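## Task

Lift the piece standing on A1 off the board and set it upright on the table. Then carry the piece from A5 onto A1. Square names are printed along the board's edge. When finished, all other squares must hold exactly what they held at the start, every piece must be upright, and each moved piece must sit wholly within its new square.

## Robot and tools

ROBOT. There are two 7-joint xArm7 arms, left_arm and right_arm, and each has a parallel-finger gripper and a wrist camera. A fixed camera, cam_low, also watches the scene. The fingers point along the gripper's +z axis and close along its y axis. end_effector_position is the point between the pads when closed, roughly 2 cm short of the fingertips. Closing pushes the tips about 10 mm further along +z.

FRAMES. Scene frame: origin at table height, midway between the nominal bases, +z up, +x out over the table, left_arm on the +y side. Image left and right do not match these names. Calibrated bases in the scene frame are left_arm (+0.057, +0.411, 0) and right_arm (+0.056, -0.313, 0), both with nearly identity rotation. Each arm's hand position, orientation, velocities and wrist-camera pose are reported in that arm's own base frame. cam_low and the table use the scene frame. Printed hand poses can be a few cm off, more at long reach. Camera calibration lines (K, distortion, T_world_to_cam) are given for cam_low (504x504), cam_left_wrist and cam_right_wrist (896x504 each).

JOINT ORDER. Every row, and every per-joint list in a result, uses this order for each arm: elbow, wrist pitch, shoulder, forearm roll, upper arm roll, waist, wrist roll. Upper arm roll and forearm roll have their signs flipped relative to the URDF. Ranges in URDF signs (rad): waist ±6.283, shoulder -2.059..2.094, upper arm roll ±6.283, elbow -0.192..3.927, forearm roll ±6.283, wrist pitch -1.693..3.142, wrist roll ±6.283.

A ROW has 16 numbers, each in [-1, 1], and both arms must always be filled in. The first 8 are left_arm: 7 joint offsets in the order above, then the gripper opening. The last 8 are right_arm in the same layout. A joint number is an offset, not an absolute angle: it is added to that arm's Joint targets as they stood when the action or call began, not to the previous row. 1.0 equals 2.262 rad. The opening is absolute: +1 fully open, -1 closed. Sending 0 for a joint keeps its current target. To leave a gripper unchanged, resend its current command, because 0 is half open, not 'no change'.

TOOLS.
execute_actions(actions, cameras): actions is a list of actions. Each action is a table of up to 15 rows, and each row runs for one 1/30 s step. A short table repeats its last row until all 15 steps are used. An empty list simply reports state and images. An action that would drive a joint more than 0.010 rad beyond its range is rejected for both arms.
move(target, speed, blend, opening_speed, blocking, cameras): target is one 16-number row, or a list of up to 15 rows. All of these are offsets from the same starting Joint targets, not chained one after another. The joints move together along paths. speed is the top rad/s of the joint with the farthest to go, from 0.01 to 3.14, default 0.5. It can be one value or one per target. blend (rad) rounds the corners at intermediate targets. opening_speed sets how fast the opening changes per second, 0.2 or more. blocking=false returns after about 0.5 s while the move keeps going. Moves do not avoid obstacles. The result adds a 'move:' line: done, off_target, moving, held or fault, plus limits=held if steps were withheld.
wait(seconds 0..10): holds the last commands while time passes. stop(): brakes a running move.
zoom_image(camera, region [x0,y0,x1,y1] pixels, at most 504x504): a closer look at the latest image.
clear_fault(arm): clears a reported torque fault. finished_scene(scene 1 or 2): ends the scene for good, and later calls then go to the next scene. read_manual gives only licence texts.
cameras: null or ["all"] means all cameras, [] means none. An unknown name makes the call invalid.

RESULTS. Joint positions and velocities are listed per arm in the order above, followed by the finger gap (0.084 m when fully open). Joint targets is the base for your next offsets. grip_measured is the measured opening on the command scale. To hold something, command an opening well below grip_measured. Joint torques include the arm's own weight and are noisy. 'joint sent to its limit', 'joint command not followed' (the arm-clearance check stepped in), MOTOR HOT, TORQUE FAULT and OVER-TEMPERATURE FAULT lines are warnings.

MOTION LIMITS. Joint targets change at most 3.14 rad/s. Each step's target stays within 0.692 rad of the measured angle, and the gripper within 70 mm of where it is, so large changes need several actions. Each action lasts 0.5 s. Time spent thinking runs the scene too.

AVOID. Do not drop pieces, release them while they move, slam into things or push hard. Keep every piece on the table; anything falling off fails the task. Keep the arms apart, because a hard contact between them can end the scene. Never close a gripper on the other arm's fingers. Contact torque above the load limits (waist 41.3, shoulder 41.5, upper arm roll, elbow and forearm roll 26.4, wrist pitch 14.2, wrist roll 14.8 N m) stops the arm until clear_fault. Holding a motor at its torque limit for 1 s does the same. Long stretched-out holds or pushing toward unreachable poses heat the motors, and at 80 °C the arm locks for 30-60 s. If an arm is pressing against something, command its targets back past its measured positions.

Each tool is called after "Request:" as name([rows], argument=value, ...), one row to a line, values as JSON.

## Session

Request:
execute_actions(actions=[])

Request:
zoom_image(camera="cam_low", region=[140, 240, 360, 310])

Scene clock: 0.00 s.
left_arm: end_effector_position=(+0.3726, -0.3797, +0.2955) grip_measured=+1.00 end_effector_quat_wxyz=(-0.035, +0.999, +0.024, +0.030) | right_arm: end_effector_position=(+0.1075, -0.4721, +0.1815) grip_measured=+1.00 end_effector_quat_wxyz=(-0.416, +0.111, +0.902, +0.011)
Joint names: [elbow, wrist pitch, shoulder, forearm roll, upper arm roll, waist, wrist roll]
Joint positions: left_arm=[1.55 1.371 0.194 -0.097 0.016 -0.821 -0.905 0.084] | right_arm=[1.529 1.679 0.502 0.679 -0.152 -1.152 2.548 0.084]
Joint velocities: within noise
Joint torques (N m): no reading
Joint targets: left_arm=[1.550 1.371 0.194 -0.097 0.016 -0.821 -0.905] | right_arm=[1.529 1.679 0.502 0.679 -0.152 -1.152 2.548]
Tool commands: left_gripper/opening=+1.0 right_gripper/opening=+1.0
camera_calibration:
cam_left_wrist: T_world_to_cam=[[0.0540687, -0.996318, -0.0665304, -0.347764], [-0.997137, -0.0503459, -0.0564157, 0.437143], [0.0528585, 0.0693903, -0.996188, 0.430969], [0, 0, 0, 1]] pos_world=[0.431915, -0.35438, 0.430851]
cam_right_wrist: T_world_to_cam=[[0.202047, 0.978284, -0.0462425, 0.480738], [0.625931, -0.165301, -0.762159, 0.0620603], [-0.753251, 0.125047, -0.645737, 0.387108], [0, 0, 0, 1]] pos_world=[0.155613, -0.508446, 0.3195]

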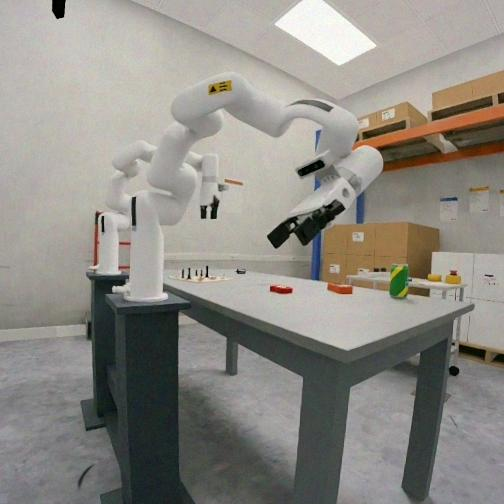

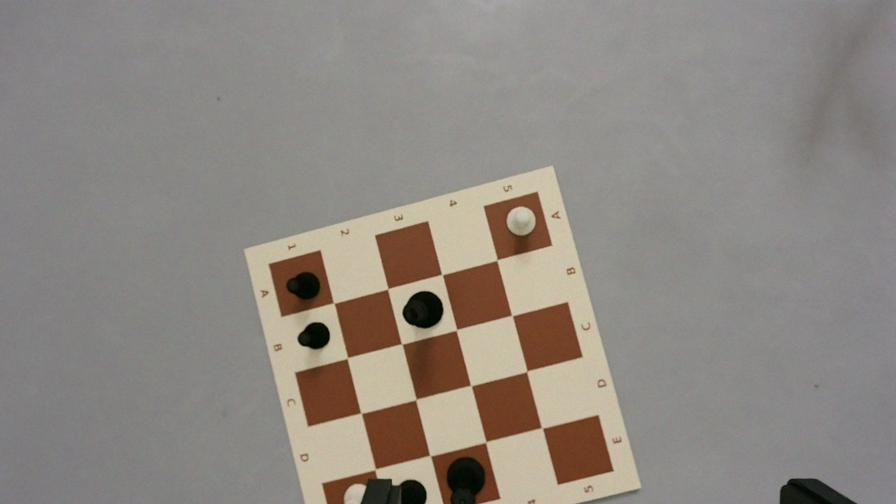

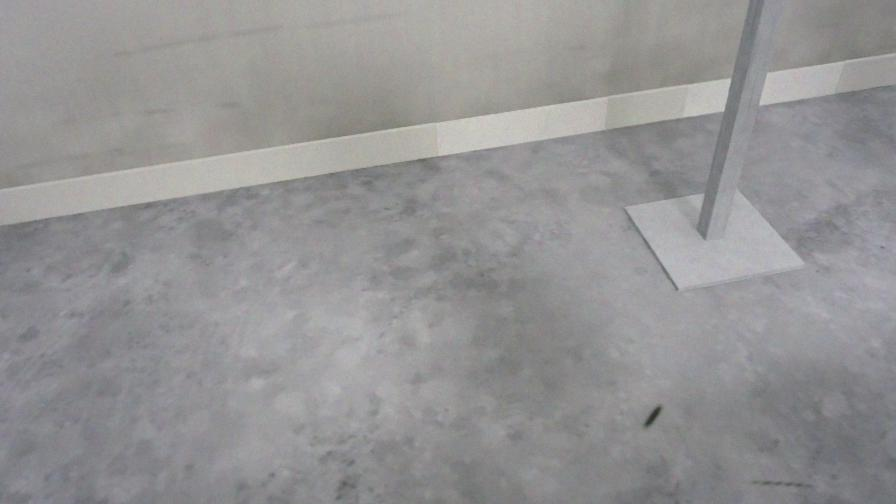

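Scaled by 2.291 (camera's finer frame: 720x720).

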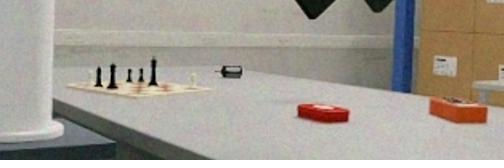

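Request:
move(target=[-0.224,-0.2037,-0.0269,0.0429,-0.0071,0.1443,0.0443,0.1,0,0,0,0,0,0,0,1], speed=0.5, opening_speed=1, cameras=["cam_left_wrist"])

Scene clock: 4.77 s.
left_arm: end_effector_position=(+0.4266, -0.2303, +0.1500) grip_measured=+0.09 end_effector_quat_wxyz=(+0.000, +0.988, +0.154, +0.000) | right_arm: end_effector_position=(+0.1075, -0.4721, +0.1815) grip_measured=+1.00 end_effector_quat_wxyz=(-0.416, +0.111, +0.902, +0.011)
Joint positions: left_arm=[1.043 0.911 0.133 0 0 -0.495 -0.805 0.048] | right_arm=[1.529 1.679 0.502 0.679 -0.152 -1.152 2.548 0.084]
Joint torques (N m): left_arm=[19.35 -1.49 -27.82 0.4 -0.52 1.77 0.17] | right_arm=[11.49 0.23 -20.67 1.42 -0.84 0.07 0.32]
Joint targets: left_arm=[1.043 0.911 0.133 0.000 0.000 -0.495 -0.805] | right_arm=[1.529 1.679 0.502 0.679 -0.152 -1.152 2.548]
move: done
cam_left_wrist: T_world_to_cam=[[0.308964, -0.951071, 0.00226629, -0.320233], [-0.95106, -0.308946, 0.00607457, 0.40168], [-0.00507719, -0.0040322, -0.999979, 0.281203], [0, 0, 0, 1]] pos_world=[0.48239, -0.179333, 0.279483]

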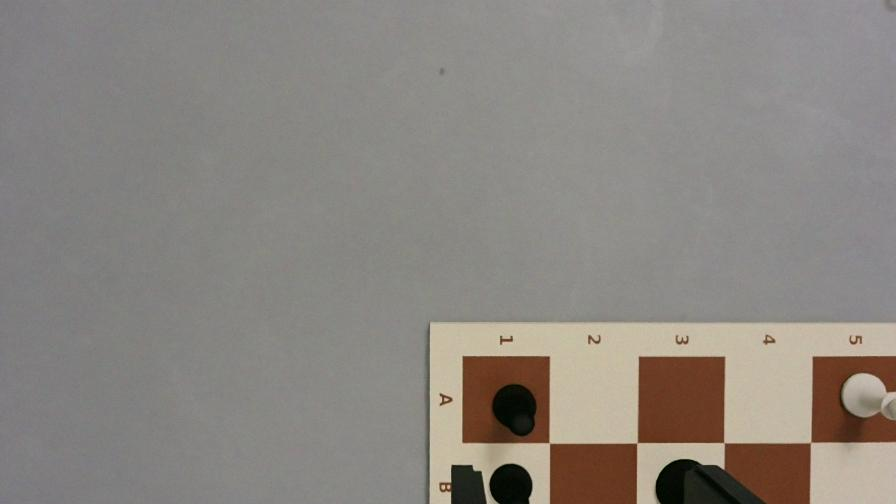

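Request:
move([
  [-0.0276,-0.0723,0.0442,0,0,0.0027,0.0027,0.1,0,0,0,0,0,0,0,1],
  [-0.0389,-0.1364,0.0971,0,0,0.0027,0.0027,0.1,0,0,0,0,0,0,0,1],
], speed=[0.3,0.15], blend=0.02, cameras=["cam_left_wrist"])

Request:
move(target=[0,0,0,0,0,0,0,-0.9,0,0,0,0,0,0,0,1], opening_speed=0.6, cameras=["cam_left_wrist"])

Scene clock: 9.77 s.
left_arm: end_effector_position=(+0.4278, -0.2275, +0.0342) grip_measured=+0.09 end_effector_quat_wxyz=(+0.000, +0.988, +0.154, +0.000) | right_arm: end_effector_position=(+0.1075, -0.4721, +0.1815) grip_measured=+1.00 end_effector_quat_wxyz=(-0.416, +0.111, +0.902, +0.011)
Joint positions: left_arm=[0.955 0.602 0.353 0 0 -0.489 -0.799 0.048] | right_arm=[1.529 1.679 0.502 0.679 -0.152 -1.152 2.548 0.084]
Joint torques (N m): left_arm=[16.19 -1.61 -28.31 -0.09 -0.1 1.52 0.2] | right_arm=[11.59 0.23 -20.85 1.46 -0.81 0.26 0.29]
Joint targets: left_arm=[0.955 0.602 0.353 0.000 0.000 -0.489 -0.799] | right_arm=[1.529 1.679 0.502 0.679 -0.152 -1.152 2.548]
move: done
cam_left_wrist: T_world_to_cam=[[0.309147, -0.95101, 0.00289243, -0.317732], [-0.951005, -0.309129, 0.00543852, 0.404371], [-0.00427795, -0.00443202, -0.999981, 0.164968], [0, 0, 0, 1]] pos_world=[0.483491, -0.176433, 0.163685]

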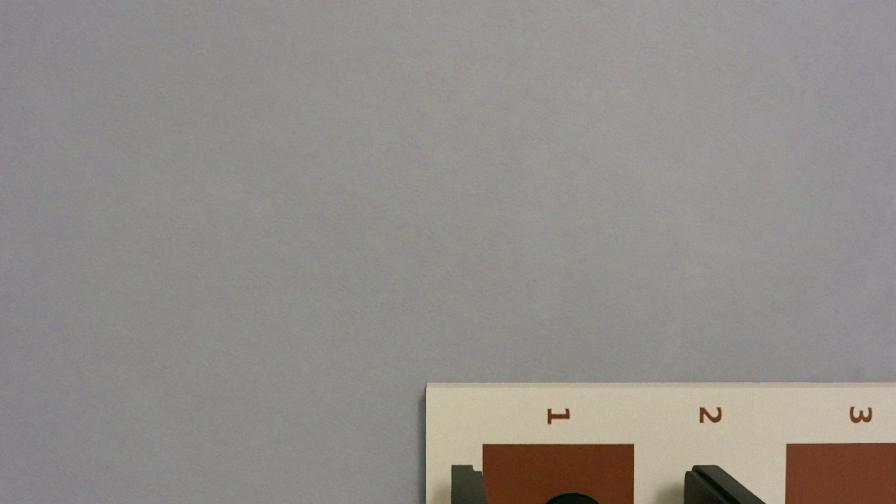

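Scene clock: 11.63 s.
left_arm: end_effector_position=(+0.4278, -0.2275, +0.0341) grip_measured=-0.78 end_effector_quat_wxyz=(+0.000, +0.988, +0.154, +0.000) | right_arm: end_effector_position=(+0.1075, -0.4721, +0.1815) grip_measured=+1.00 end_effector_quat_wxyz=(-0.416, +0.111, +0.902, +0.011)
Joint positions: left_arm=[0.955 0.602 0.353 0 0 -0.489 -0.799 0.01] | right_arm=[1.529 1.679 0.502 0.679 -0.152 -1.152 2.548 0.084]
Joint torques (N m): left_arm=[17 -1.28 -28.38 -0.1 -0.25 1.59 0.01] | right_arm=[11.64 0.23 -20.97 1.48 -0.79 0.34 0.25]
Joint targets: left_arm=[0.955 0.602 0.353 0.000 0.000 -0.489 -0.799] | right_arm=[1.529 1.679 0.502 0.679 -0.152 -1.152 2.548]
move: done
cam_left_wrist: T_world_to_cam=[[0.309147, -0.95101, 0.00286152, -0.317727], [-0.951004, -0.309128, 0.00553361, 0.404355], [-0.00437794, -0.00443202, -0.999981, 0.165016], [0, 0, 0, 1]] pos_world=[0.48349, -0.176433, 0.163685]

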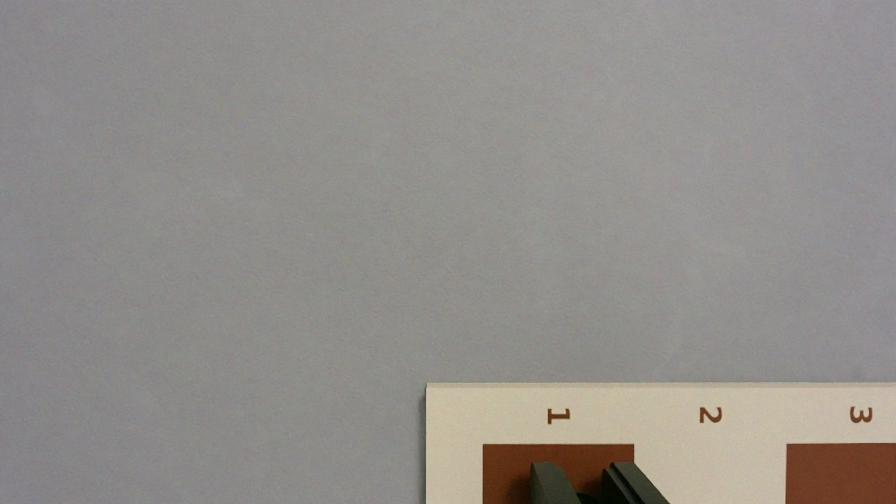

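Request:
move([
  [0.0113,0.0643,-0.0531,0,0,0,0,-0.9,0,0,0,0,0,0,0,1],
  [-0.1159,0.0342,-0.1501,0,0,0.1289,0.1289,-0.9,0,0,0,0,0,0,0,1],
  [-0.1288,-0.0499,-0.0789,0,0,0.1289,0.1289,-0.9,0,0,0,0,0,0,0,1],
], speed=[0.3,0.4,0.12], blend=0.02, cameras=[])

Request:
move(target=[-0.0001,-0.0021,0.002,0,0,0,0,-0.9,0,0,0,0,0,0,0,1], speed=0.03, cameras=["cam_left_wrist"])

Scene clock: 16.40 s.
left_arm: end_effector_position=(+0.4002, -0.0800, +0.0292) grip_measured=-0.78 end_effector_quat_wxyz=(+0.000, +0.988, +0.154, +0.000) | right_arm: end_effector_position=(+0.1075, -0.4721, +0.1815) grip_measured=+1.00 end_effector_quat_wxyz=(-0.416, +0.111, +0.902, +0.011)
Joint positions: left_arm=[0.664 0.489 0.174 0 0 -0.197 -0.507 0.01] | right_arm=[1.529 1.679 0.502 0.679 -0.152 -1.152 2.548 0.084]
Joint torques (N m): left_arm=[14.96 -1.55 -22.6 -0.06 -0.32 1.58 -0.07] | right_arm=[11.58 0.22 -20.98 1.52 -0.76 0.25 0.3]
Joint targets: left_arm=[0.664 0.489 0.174 0.000 0.000 -0.197 -0.507] | right_arm=[1.529 1.679 0.502 0.679 -0.152 -1.152 2.548]
move: done

Scene clock: 17.10 s.
left_arm: end_effector_position=(+0.4002, -0.0800, +0.0277) grip_measured=-0.78 end_effector_quat_wxyz=(+0.000, +0.988, +0.154, +0.000) | right_arm: end_effector_position=(+0.1075, -0.4721, +0.1815) grip_measured=+1.00 end_effector_quat_wxyz=(-0.416, +0.111, +0.902, +0.011)
Joint positions: left_arm=[0.664 0.484 0.179 0 0 -0.197 -0.507 0.01] | right_arm=[1.529 1.679 0.502 0.679 -0.152 -1.152 2.548 0.084]
Joint torques (N m): left_arm=[14.74 -1.63 -20.91 0.05 -0.29 1.68 -0.2] | right_arm=[11.54 0.25 -21.02 1.63 -0.79 0.5 0.3]
Joint targets: left_arm=[0.664 0.484 0.179 0.000 0.000 -0.197 -0.507] | right_arm=[1.529 1.679 0.502 0.679 -0.152 -1.152 2.548]
move: done
cam_left_wrist: T_world_to_cam=[[0.309175, -0.951001, 0.00273294, -0.168894], [-0.950996, -0.309158, 0.00528179, 0.423775], [-0.00417807, -0.00423202, -0.999982, 0.158965], [0, 0, 0, 1]] pos_world=[0.455891, -0.0289325, 0.157185]

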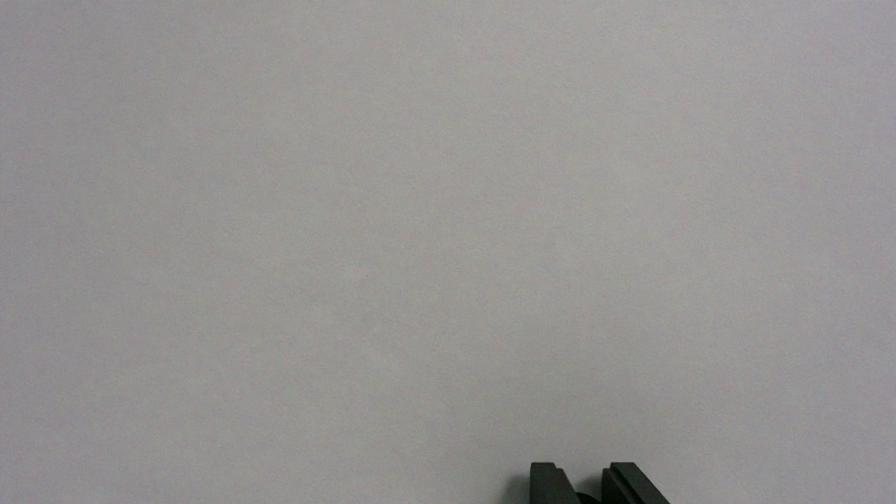

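Request:
move(target=[0,-0.001,0.0009,0,0,0,0,-0.9,0,0,0,0,0,0,0,1], speed=0.02, cameras=[])

Scene clock: 18.20 s.
left_arm: end_effector_position=(+0.4003, -0.0800, +0.0271) grip_measured=-0.78 end_effector_quat_wxyz=(+0.000, +0.988, +0.155, +0.000) | right_arm: end_effector_position=(+0.1075, -0.4721, +0.1815) grip_measured=+1.00 end_effector_quat_wxyz=(-0.416, +0.111, +0.902, +0.011)
Joint positions: left_arm=[0.664 0.482 0.181 0 0 -0.197 -0.507 0.01] | right_arm=[1.529 1.679 0.502 0.679 -0.152 -1.152 2.548 0.084]
Joint torques (N m): left_arm=[10.38 -1.7 -11.48 -0.04 -0.09 1.55 -0.09] | right_arm=[11.58 0.19 -21.05 1.46 -0.83 0.42 0.29]
Joint targets: left_arm=[0.664 0.482 0.181 0.000 0.000 -0.197 -0.507] | right_arm=[1.529 1.679 0.502 0.679 -0.152 -1.152 2.548]
move: done

Request:
move(target=[0,0.0006,-0.0006,0,0,0,0,0.1,0,0,0,0,0,0,0,1], opening_speed=0.5, cameras=[])

Request:
move([
  [0.0127,0.0866,-0.0735,0,0,0,0,0.1,0,0,0,0,0,0,0,1],
  [0.4061,0.2605,0.1459,0,0,-0.2038,-0.2038,0.1,0,0,0,0,0,0,0,1],
], speed=[0.3,0.6], blend=0.03, cameras=["cam_left_wrist"])

Scene clock: 22.30 s.
left_arm: end_effector_position=(+0.4002, -0.0800, +0.0275) grip_measured=+0.09 end_effector_quat_wxyz=(+0.000, +0.988, +0.154, +0.000) | right_arm: end_effector_position=(+0.1075, -0.4721, +0.1815) grip_measured=+1.00 end_effector_quat_wxyz=(-0.416, +0.111, +0.902, +0.011)
Joint positions: left_arm=[0.664 0.484 0.179 0 0 -0.197 -0.507 0.048] | right_arm=[1.529 1.679 0.502 0.679 -0.152 -1.152 2.548 0.084]
Joint torques (N m): left_arm=[15.74 -1.52 -24.89 0.05 -0.35 -0.35 0] | right_arm=[11.56 0.25 -20.85 1.62 -0.8 0.49 0.19]
Joint targets: left_arm=[0.664 0.484 0.179 0.000 0.000 -0.197 -0.507] | right_arm=[1.529 1.679 0.502 0.679 -0.152 -1.152 2.548]
move: done

Scene clock: 24.93 s.
left_arm: end_effector_position=(+0.4768, -0.3686, +0.1502) grip_measured=+0.09 end_effector_quat_wxyz=(+0.000, +0.988, +0.155, +0.000) | right_arm: end_effector_position=(+0.1075, -0.4721, +0.1815) grip_measured=+1.00 end_effector_quat_wxyz=(-0.416, +0.111, +0.902, +0.011)
Joint positions: left_arm=[1.582 1.073 0.509 0 0 -0.658 -0.968 0.048] | right_arm=[1.529 1.679 0.502 0.679 -0.152 -1.152 2.548 0.084]
Joint torques (N m): left_arm=[21.78 -1.13 -36.04 0.04 0.14 -1.12 0.13] | right_arm=[11.54 0.2 -20.88 1.52 -0.81 0.4 0.25]
Joint targets: left_arm=[1.582 1.073 0.509 0.000 0.000 -0.658 -0.968] | right_arm=[1.529 1.679 0.502 0.679 -0.152 -1.152 2.548]
move: done
cam_left_wrist: T_world_to_cam=[[0.309176, -0.951002, 0.00254743, -0.46735], [-0.950993, -0.309157, 0.00585235, 0.406685], [-0.00477804, -0.00423199, -0.99998, 0.280879], [0, 0, 0, 1]] pos_world=[0.53259, -0.317532, 0.279684]

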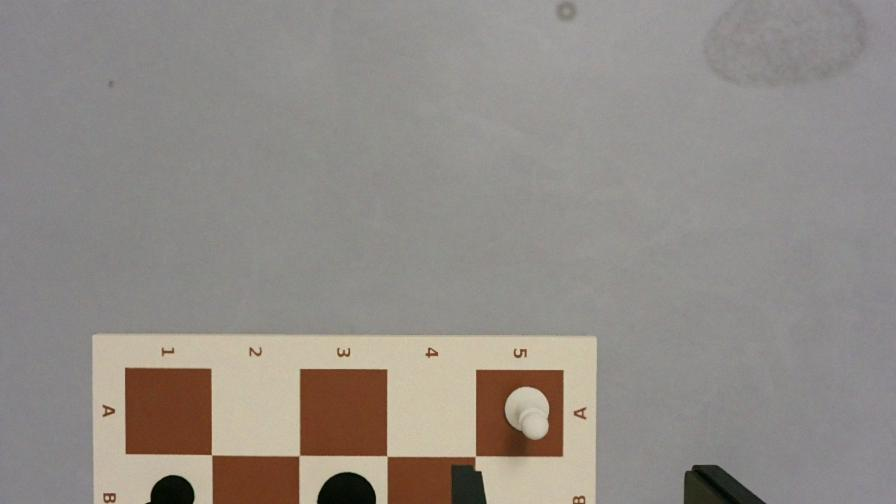

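Request:
move([
  [-0.0219,-0.0587,0.0368,0,0,-0.0011,0,0.1,0,0,0,0,0,0,0,1],
  [-0.0336,-0.1102,0.0766,0,0,-0.0011,0,0.1,0,0,0,0,0,0,0,1],
], speed=[0.3,0.12], blend=0.02, cameras=["cam_left_wrist"])

Request:
move(target=[0,0,0,0,0,0,0,-0.9,0,0,0,0,0,0,0,1], opening_speed=0.6, cameras=["cam_left_wrist"])

Scene clock: 28.53 s.
left_arm: end_effector_position=(+0.4781, -0.3716, +0.0339) grip_measured=+0.09 end_effector_quat_wxyz=(+0.000, +0.988, +0.153, +0.000) | right_arm: end_effector_position=(+0.1075, -0.4721, +0.1815) grip_measured=+1.00 end_effector_quat_wxyz=(-0.416, +0.111, +0.902, +0.011)
Joint positions: left_arm=[1.506 0.824 0.683 0 0 -0.661 -0.968 0.048] | right_arm=[1.529 1.679 0.502 0.679 -0.152 -1.152 2.548 0.084]
Joint torques (N m): left_arm=[18.82 -1.74 -37.84 0.05 0.35 -1.48 0.23] | right_arm=[11.58 0.2 -20.96 1.61 -0.7 0.6 0.26]
Joint targets: left_arm=[1.506 0.824 0.683 0.000 0.000 -0.661 -0.968] | right_arm=[1.529 1.679 0.502 0.679 -0.152 -1.152 2.548]
move: done
cam_left_wrist: T_world_to_cam=[[0.306769, -0.951781, 0.00256738, -0.469409], [-0.951772, -0.30675, 0.00583754, 0.408926], [-0.00476851, -0.00423433, -0.99998, 0.164569], [0, 0, 0, 1]] pos_world=[0.533989, -0.320639, 0.163384]

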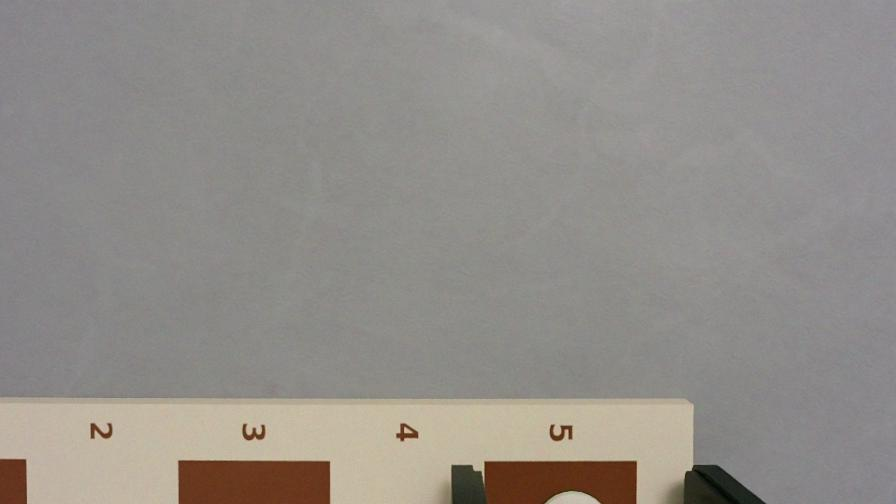

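Scene clock: 30.40 s.
left_arm: end_effector_position=(+0.4781, -0.3716, +0.0338) grip_measured=-0.77 end_effector_quat_wxyz=(+0.000, +0.988, +0.153, +0.000) | right_arm: end_effector_position=(+0.1075, -0.4721, +0.1815) grip_measured=+1.00 end_effector_quat_wxyz=(-0.416, +0.111, +0.902, +0.011)
Joint positions: left_arm=[1.506 0.824 0.683 0 0 -0.661 -0.968 0.01] | right_arm=[1.529 1.679 0.502 0.679 -0.152 -1.152 2.548 0.084]
Joint torques (N m): left_arm=[19.01 -1.22 -38.27 0.24 0.37 -1.42 0.17] | right_arm=[11.6 0.21 -20.85 1.55 -0.86 0.58 0.31]
Joint targets: left_arm=[1.506 0.824 0.683 0.000 0.000 -0.661 -0.968] | right_arm=[1.529 1.679 0.502 0.679 -0.152 -1.152 2.548]
move: done
cam_left_wrist: T_world_to_cam=[[0.306768, -0.951781, 0.0025367, -0.469404], [-0.951772, -0.30675, 0.00593271, 0.408911], [-0.0048685, -0.00423433, -0.999979, 0.164522], [0, 0, 0, 1]] pos_world=[0.533989, -0.320639, 0.163283]

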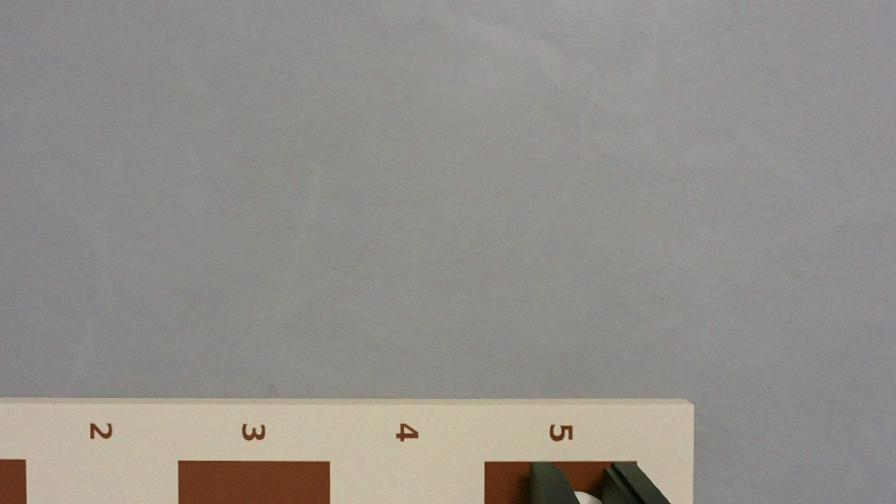

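Request:
move([
  [0.0117,0.0514,-0.0401,0,0,0,0,-0.9,0,0,0,0,0,0,0,1],
  [-0.2337,-0.0342,-0.2,0,0,0.0797,0.0797,-0.9,0,0,0,0,0,0,0,1],
], speed=[0.2,0.4], blend=0.02, cameras=["cam_left_wrist"])

Scene clock: 33.83 s.
left_arm: end_effector_position=(+0.4291, -0.2237, +0.0903) grip_measured=-0.77 end_effector_quat_wxyz=(+0.000, +0.988, +0.153, +0.000) | right_arm: end_effector_position=(+0.1075, -0.4721, +0.1815) grip_measured=+1.00 end_effector_quat_wxyz=(-0.416, +0.111, +0.902, +0.011)
Joint positions: left_arm=[0.978 0.746 0.23 0 0 -0.48 -0.788 0.01] | right_arm=[1.529 1.679 0.502 0.679 -0.152 -1.152 2.548 0.084]
Joint torques (N m): left_arm=[18.17 -1.54 -29.37 -0.03 0.13 2.21 0.26] | right_arm=[11.6 0.19 -20.98 1.63 -0.81 0.52 0.23]
Joint targets: left_arm=[0.978 0.746 0.230 0.000 0.000 -0.480 -0.788] | right_arm=[1.529 1.679 0.502 0.679 -0.152 -1.152 2.548]
move: done
cam_left_wrist: T_world_to_cam=[[0.306681, -0.951806, 0.00335067, -0.313858], [-0.951805, -0.306663, 0.00503855, 0.40744], [-0.0037682, -0.00473442, -0.999982, 0.220892], [0, 0, 0, 1]] pos_world=[0.48489, -0.17274, 0.219887]

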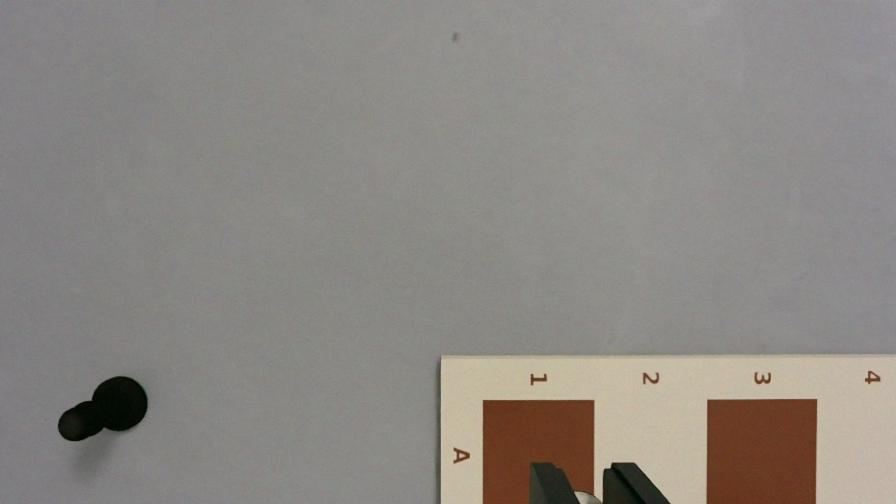

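Request:
move(target=[-0.0114,-0.0623,0.0519,0,0,0,0,-0.9,0,0,0,0,0,0,0,1], speed=0.12, cameras=["cam_left_wrist"])

Request:
move(target=[-0.0001,-0.0015,0.0014,0,0,0,0,-0.9,0,0,0,0,0,0,0,1], speed=0.03, cameras=[])

Scene clock: 36.10 s.
left_arm: end_effector_position=(+0.4286, -0.2233, +0.0352) grip_measured=-0.77 end_effector_quat_wxyz=(+0.000, +0.988, +0.153, +0.000) | right_arm: end_effector_position=(+0.1075, -0.4721, +0.1815) grip_measured=+1.00 end_effector_quat_wxyz=(-0.416, +0.111, +0.902, +0.011)
Joint positions: left_arm=[0.952 0.605 0.348 0 0 -0.48 -0.788 0.01] | right_arm=[1.529 1.679 0.502 0.679 -0.152 -1.152 2.548 0.084]
Joint torques (N m): left_arm=[16.48 -1.65 -28.19 0.36 -0.38 1.31 -0.06] | right_arm=[11.64 0.17 -20.95 1.67 -0.79 0.55 0.23]
Joint targets: left_arm=[0.952 0.605 0.348 0.000 0.000 -0.480 -0.788] | right_arm=[1.529 1.679 0.502 0.679 -0.152 -1.152 2.548]
move: done
cam_left_wrist: T_world_to_cam=[[0.306764, -0.951784, 0.00172027, -0.313158], [-0.951769, -0.306748, 0.00651004, 0.407218], [-0.00566846, -0.00363435, -0.999977, 0.166797], [0, 0, 0, 1]] pos_world=[0.484589, -0.172539, 0.164681]

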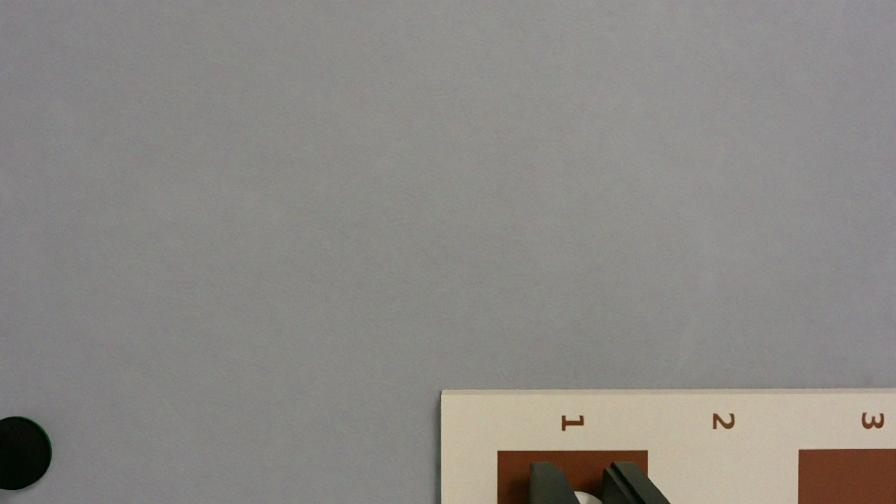

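Scene clock: 36.80 s.
left_arm: end_effector_position=(+0.4286, -0.2233, +0.0338) grip_measured=-0.77 end_effector_quat_wxyz=(+0.000, +0.988, +0.153, +0.000) | right_arm: end_effector_position=(+0.1075, -0.4721, +0.1815) grip_measured=+1.00 end_effector_quat_wxyz=(-0.416, +0.111, +0.902, +0.011)
Joint positions: left_arm=[0.952 0.602 0.351 0 0 -0.48 -0.788 0.01] | right_arm=[1.529 1.679 0.502 0.679 -0.152 -1.152 2.548 0.084]
Joint torques (N m): left_arm=[16.32 -1.69 -27.95 0.45 -0.26 2.01 -0.03] | right_arm=[11.59 0.2 -20.88 1.6 -0.8 0.76 0.27]
Joint targets: left_arm=[0.952 0.602 0.351 0.000 0.000 -0.480 -0.788] | right_arm=[1.529 1.679 0.502 0.679 -0.152 -1.152 2.548]
move: done

Request:
move(target=[-0.0001,-0.0009,0.0008,0,0,0,0,-0.9,0,0,0,0,0,0,0,1], speed=0.02, cameras=[])

Scene clock: 38.20 s.
left_arm: end_effector_position=(+0.4286, -0.2233, +0.0331) grip_measured=-0.77 end_effector_quat_wxyz=(+0.000, +0.988, +0.153, +0.000) | right_arm: end_effector_position=(+0.1075, -0.4721, +0.1815) grip_measured=+1.00 end_effector_quat_wxyz=(-0.416, +0.111, +0.902, +0.011)
Joint positions: left_arm=[0.951 0.6 0.353 0 0 -0.48 -0.788 0.01] | right_arm=[1.529 1.679 0.502 0.679 -0.152 -1.152 2.548 0.084]
Joint torques (N m): left_arm=[15.65 -1.61 -25.4 0.29 -0.16 1.59 -0.05] | right_arm=[11.67 0.21 -20.98 1.64 -0.75 0.44 0.28]
Joint targets: left_arm=[0.951 0.600 0.353 0.000 0.000 -0.480 -0.788] | right_arm=[1.529 1.679 0.502 0.679 -0.152 -1.152 2.548]
move: done

Light contact. Release.

Request:
move(target=[0,0,0,0,0,0,0,0.1,0,0,0,0,0,0,0,1], opening_speed=0.6, cameras=[])

Request:
move([
  [0.0118,0.0649,-0.0541,0,0,0,0,0.1,0,0,0,0,0,0,0,1],
  [0.038,0.175,-0.137,0,0,0,0,0.1,0,0,0,0,0,0,0,1],
], speed=[0.25,0.5], blend=0.02, cameras=["cam_left_wrist"])

Scene clock: 40.90 s.
left_arm: end_effector_position=(+0.4285, -0.2233, +0.0330) grip_measured=+0.09 end_effector_quat_wxyz=(+0.000, +0.988, +0.153, +0.000) | right_arm: end_effector_position=(+0.1075, -0.4721, +0.1815) grip_measured=+1.00 end_effector_quat_wxyz=(-0.416, +0.111, +0.902, +0.011)
Joint positions: left_arm=[0.951 0.6 0.353 0 0 -0.48 -0.788 0.048] | right_arm=[1.529 1.679 0.502 0.679 -0.152 -1.152 2.548 0.084]
Joint torques (N m): left_arm=[16.91 -1.21 -30.58 0.18 -0.28 1.54 -0.11] | right_arm=[11.59 0.25 -20.86 1.54 -0.8 0.59 0.31]
Joint targets: left_arm=[0.951 0.600 0.353 0.000 0.000 -0.480 -0.788] | right_arm=[1.529 1.679 0.502 0.679 -0.152 -1.152 2.548]
move: done

Scene clock: 42.43 s.
left_arm: end_effector_position=(+0.4169, -0.2173, +0.1842) grip_measured=+0.09 end_effector_quat_wxyz=(+0.000, +0.988, +0.153, -0.001) | right_arm: end_effector_position=(+0.1075, -0.4721, +0.1815) grip_measured=+1.00 end_effector_quat_wxyz=(-0.416, +0.111, +0.902, +0.011)
Joint positions: left_arm=[1.037 0.996 0.043 0 0 -0.48 -0.788 0.048] | right_arm=[1.529 1.679 0.502 0.679 -0.152 -1.152 2.548 0.084]
Joint torques (N m): left_arm=[21.15 -1.06 -26.34 0.17 -0.05 1.35 -0.05] | right_arm=[11.58 0.19 -20.88 1.61 -0.72 0.54 0.25]
Joint targets: left_arm=[1.037 0.996 0.043 0.000 0.000 -0.480 -0.788] | right_arm=[1.529 1.679 0.502 0.679 -0.152 -1.152 2.548]
move: done
cam_left_wrist: T_world_to_cam=[[0.306673, -0.951813, 0.00166025, -0.303962], [-0.951797, -0.306656, 0.00670078, 0.396952], [-0.00586876, -0.00363517, -0.999976, 0.315843], [0, 0, 0, 1]] pos_world=[0.472889, -0.166439, 0.313681]

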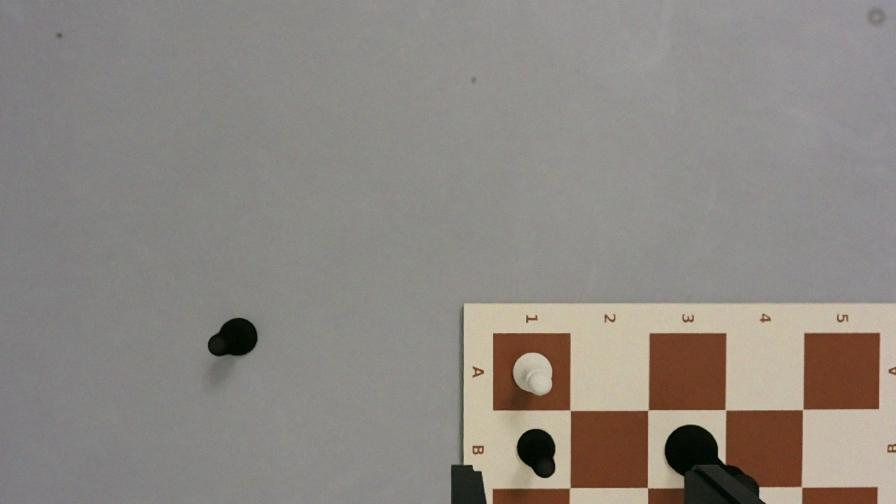

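Request:
finished_scene(scene=2)

The scene is finished: the task was done.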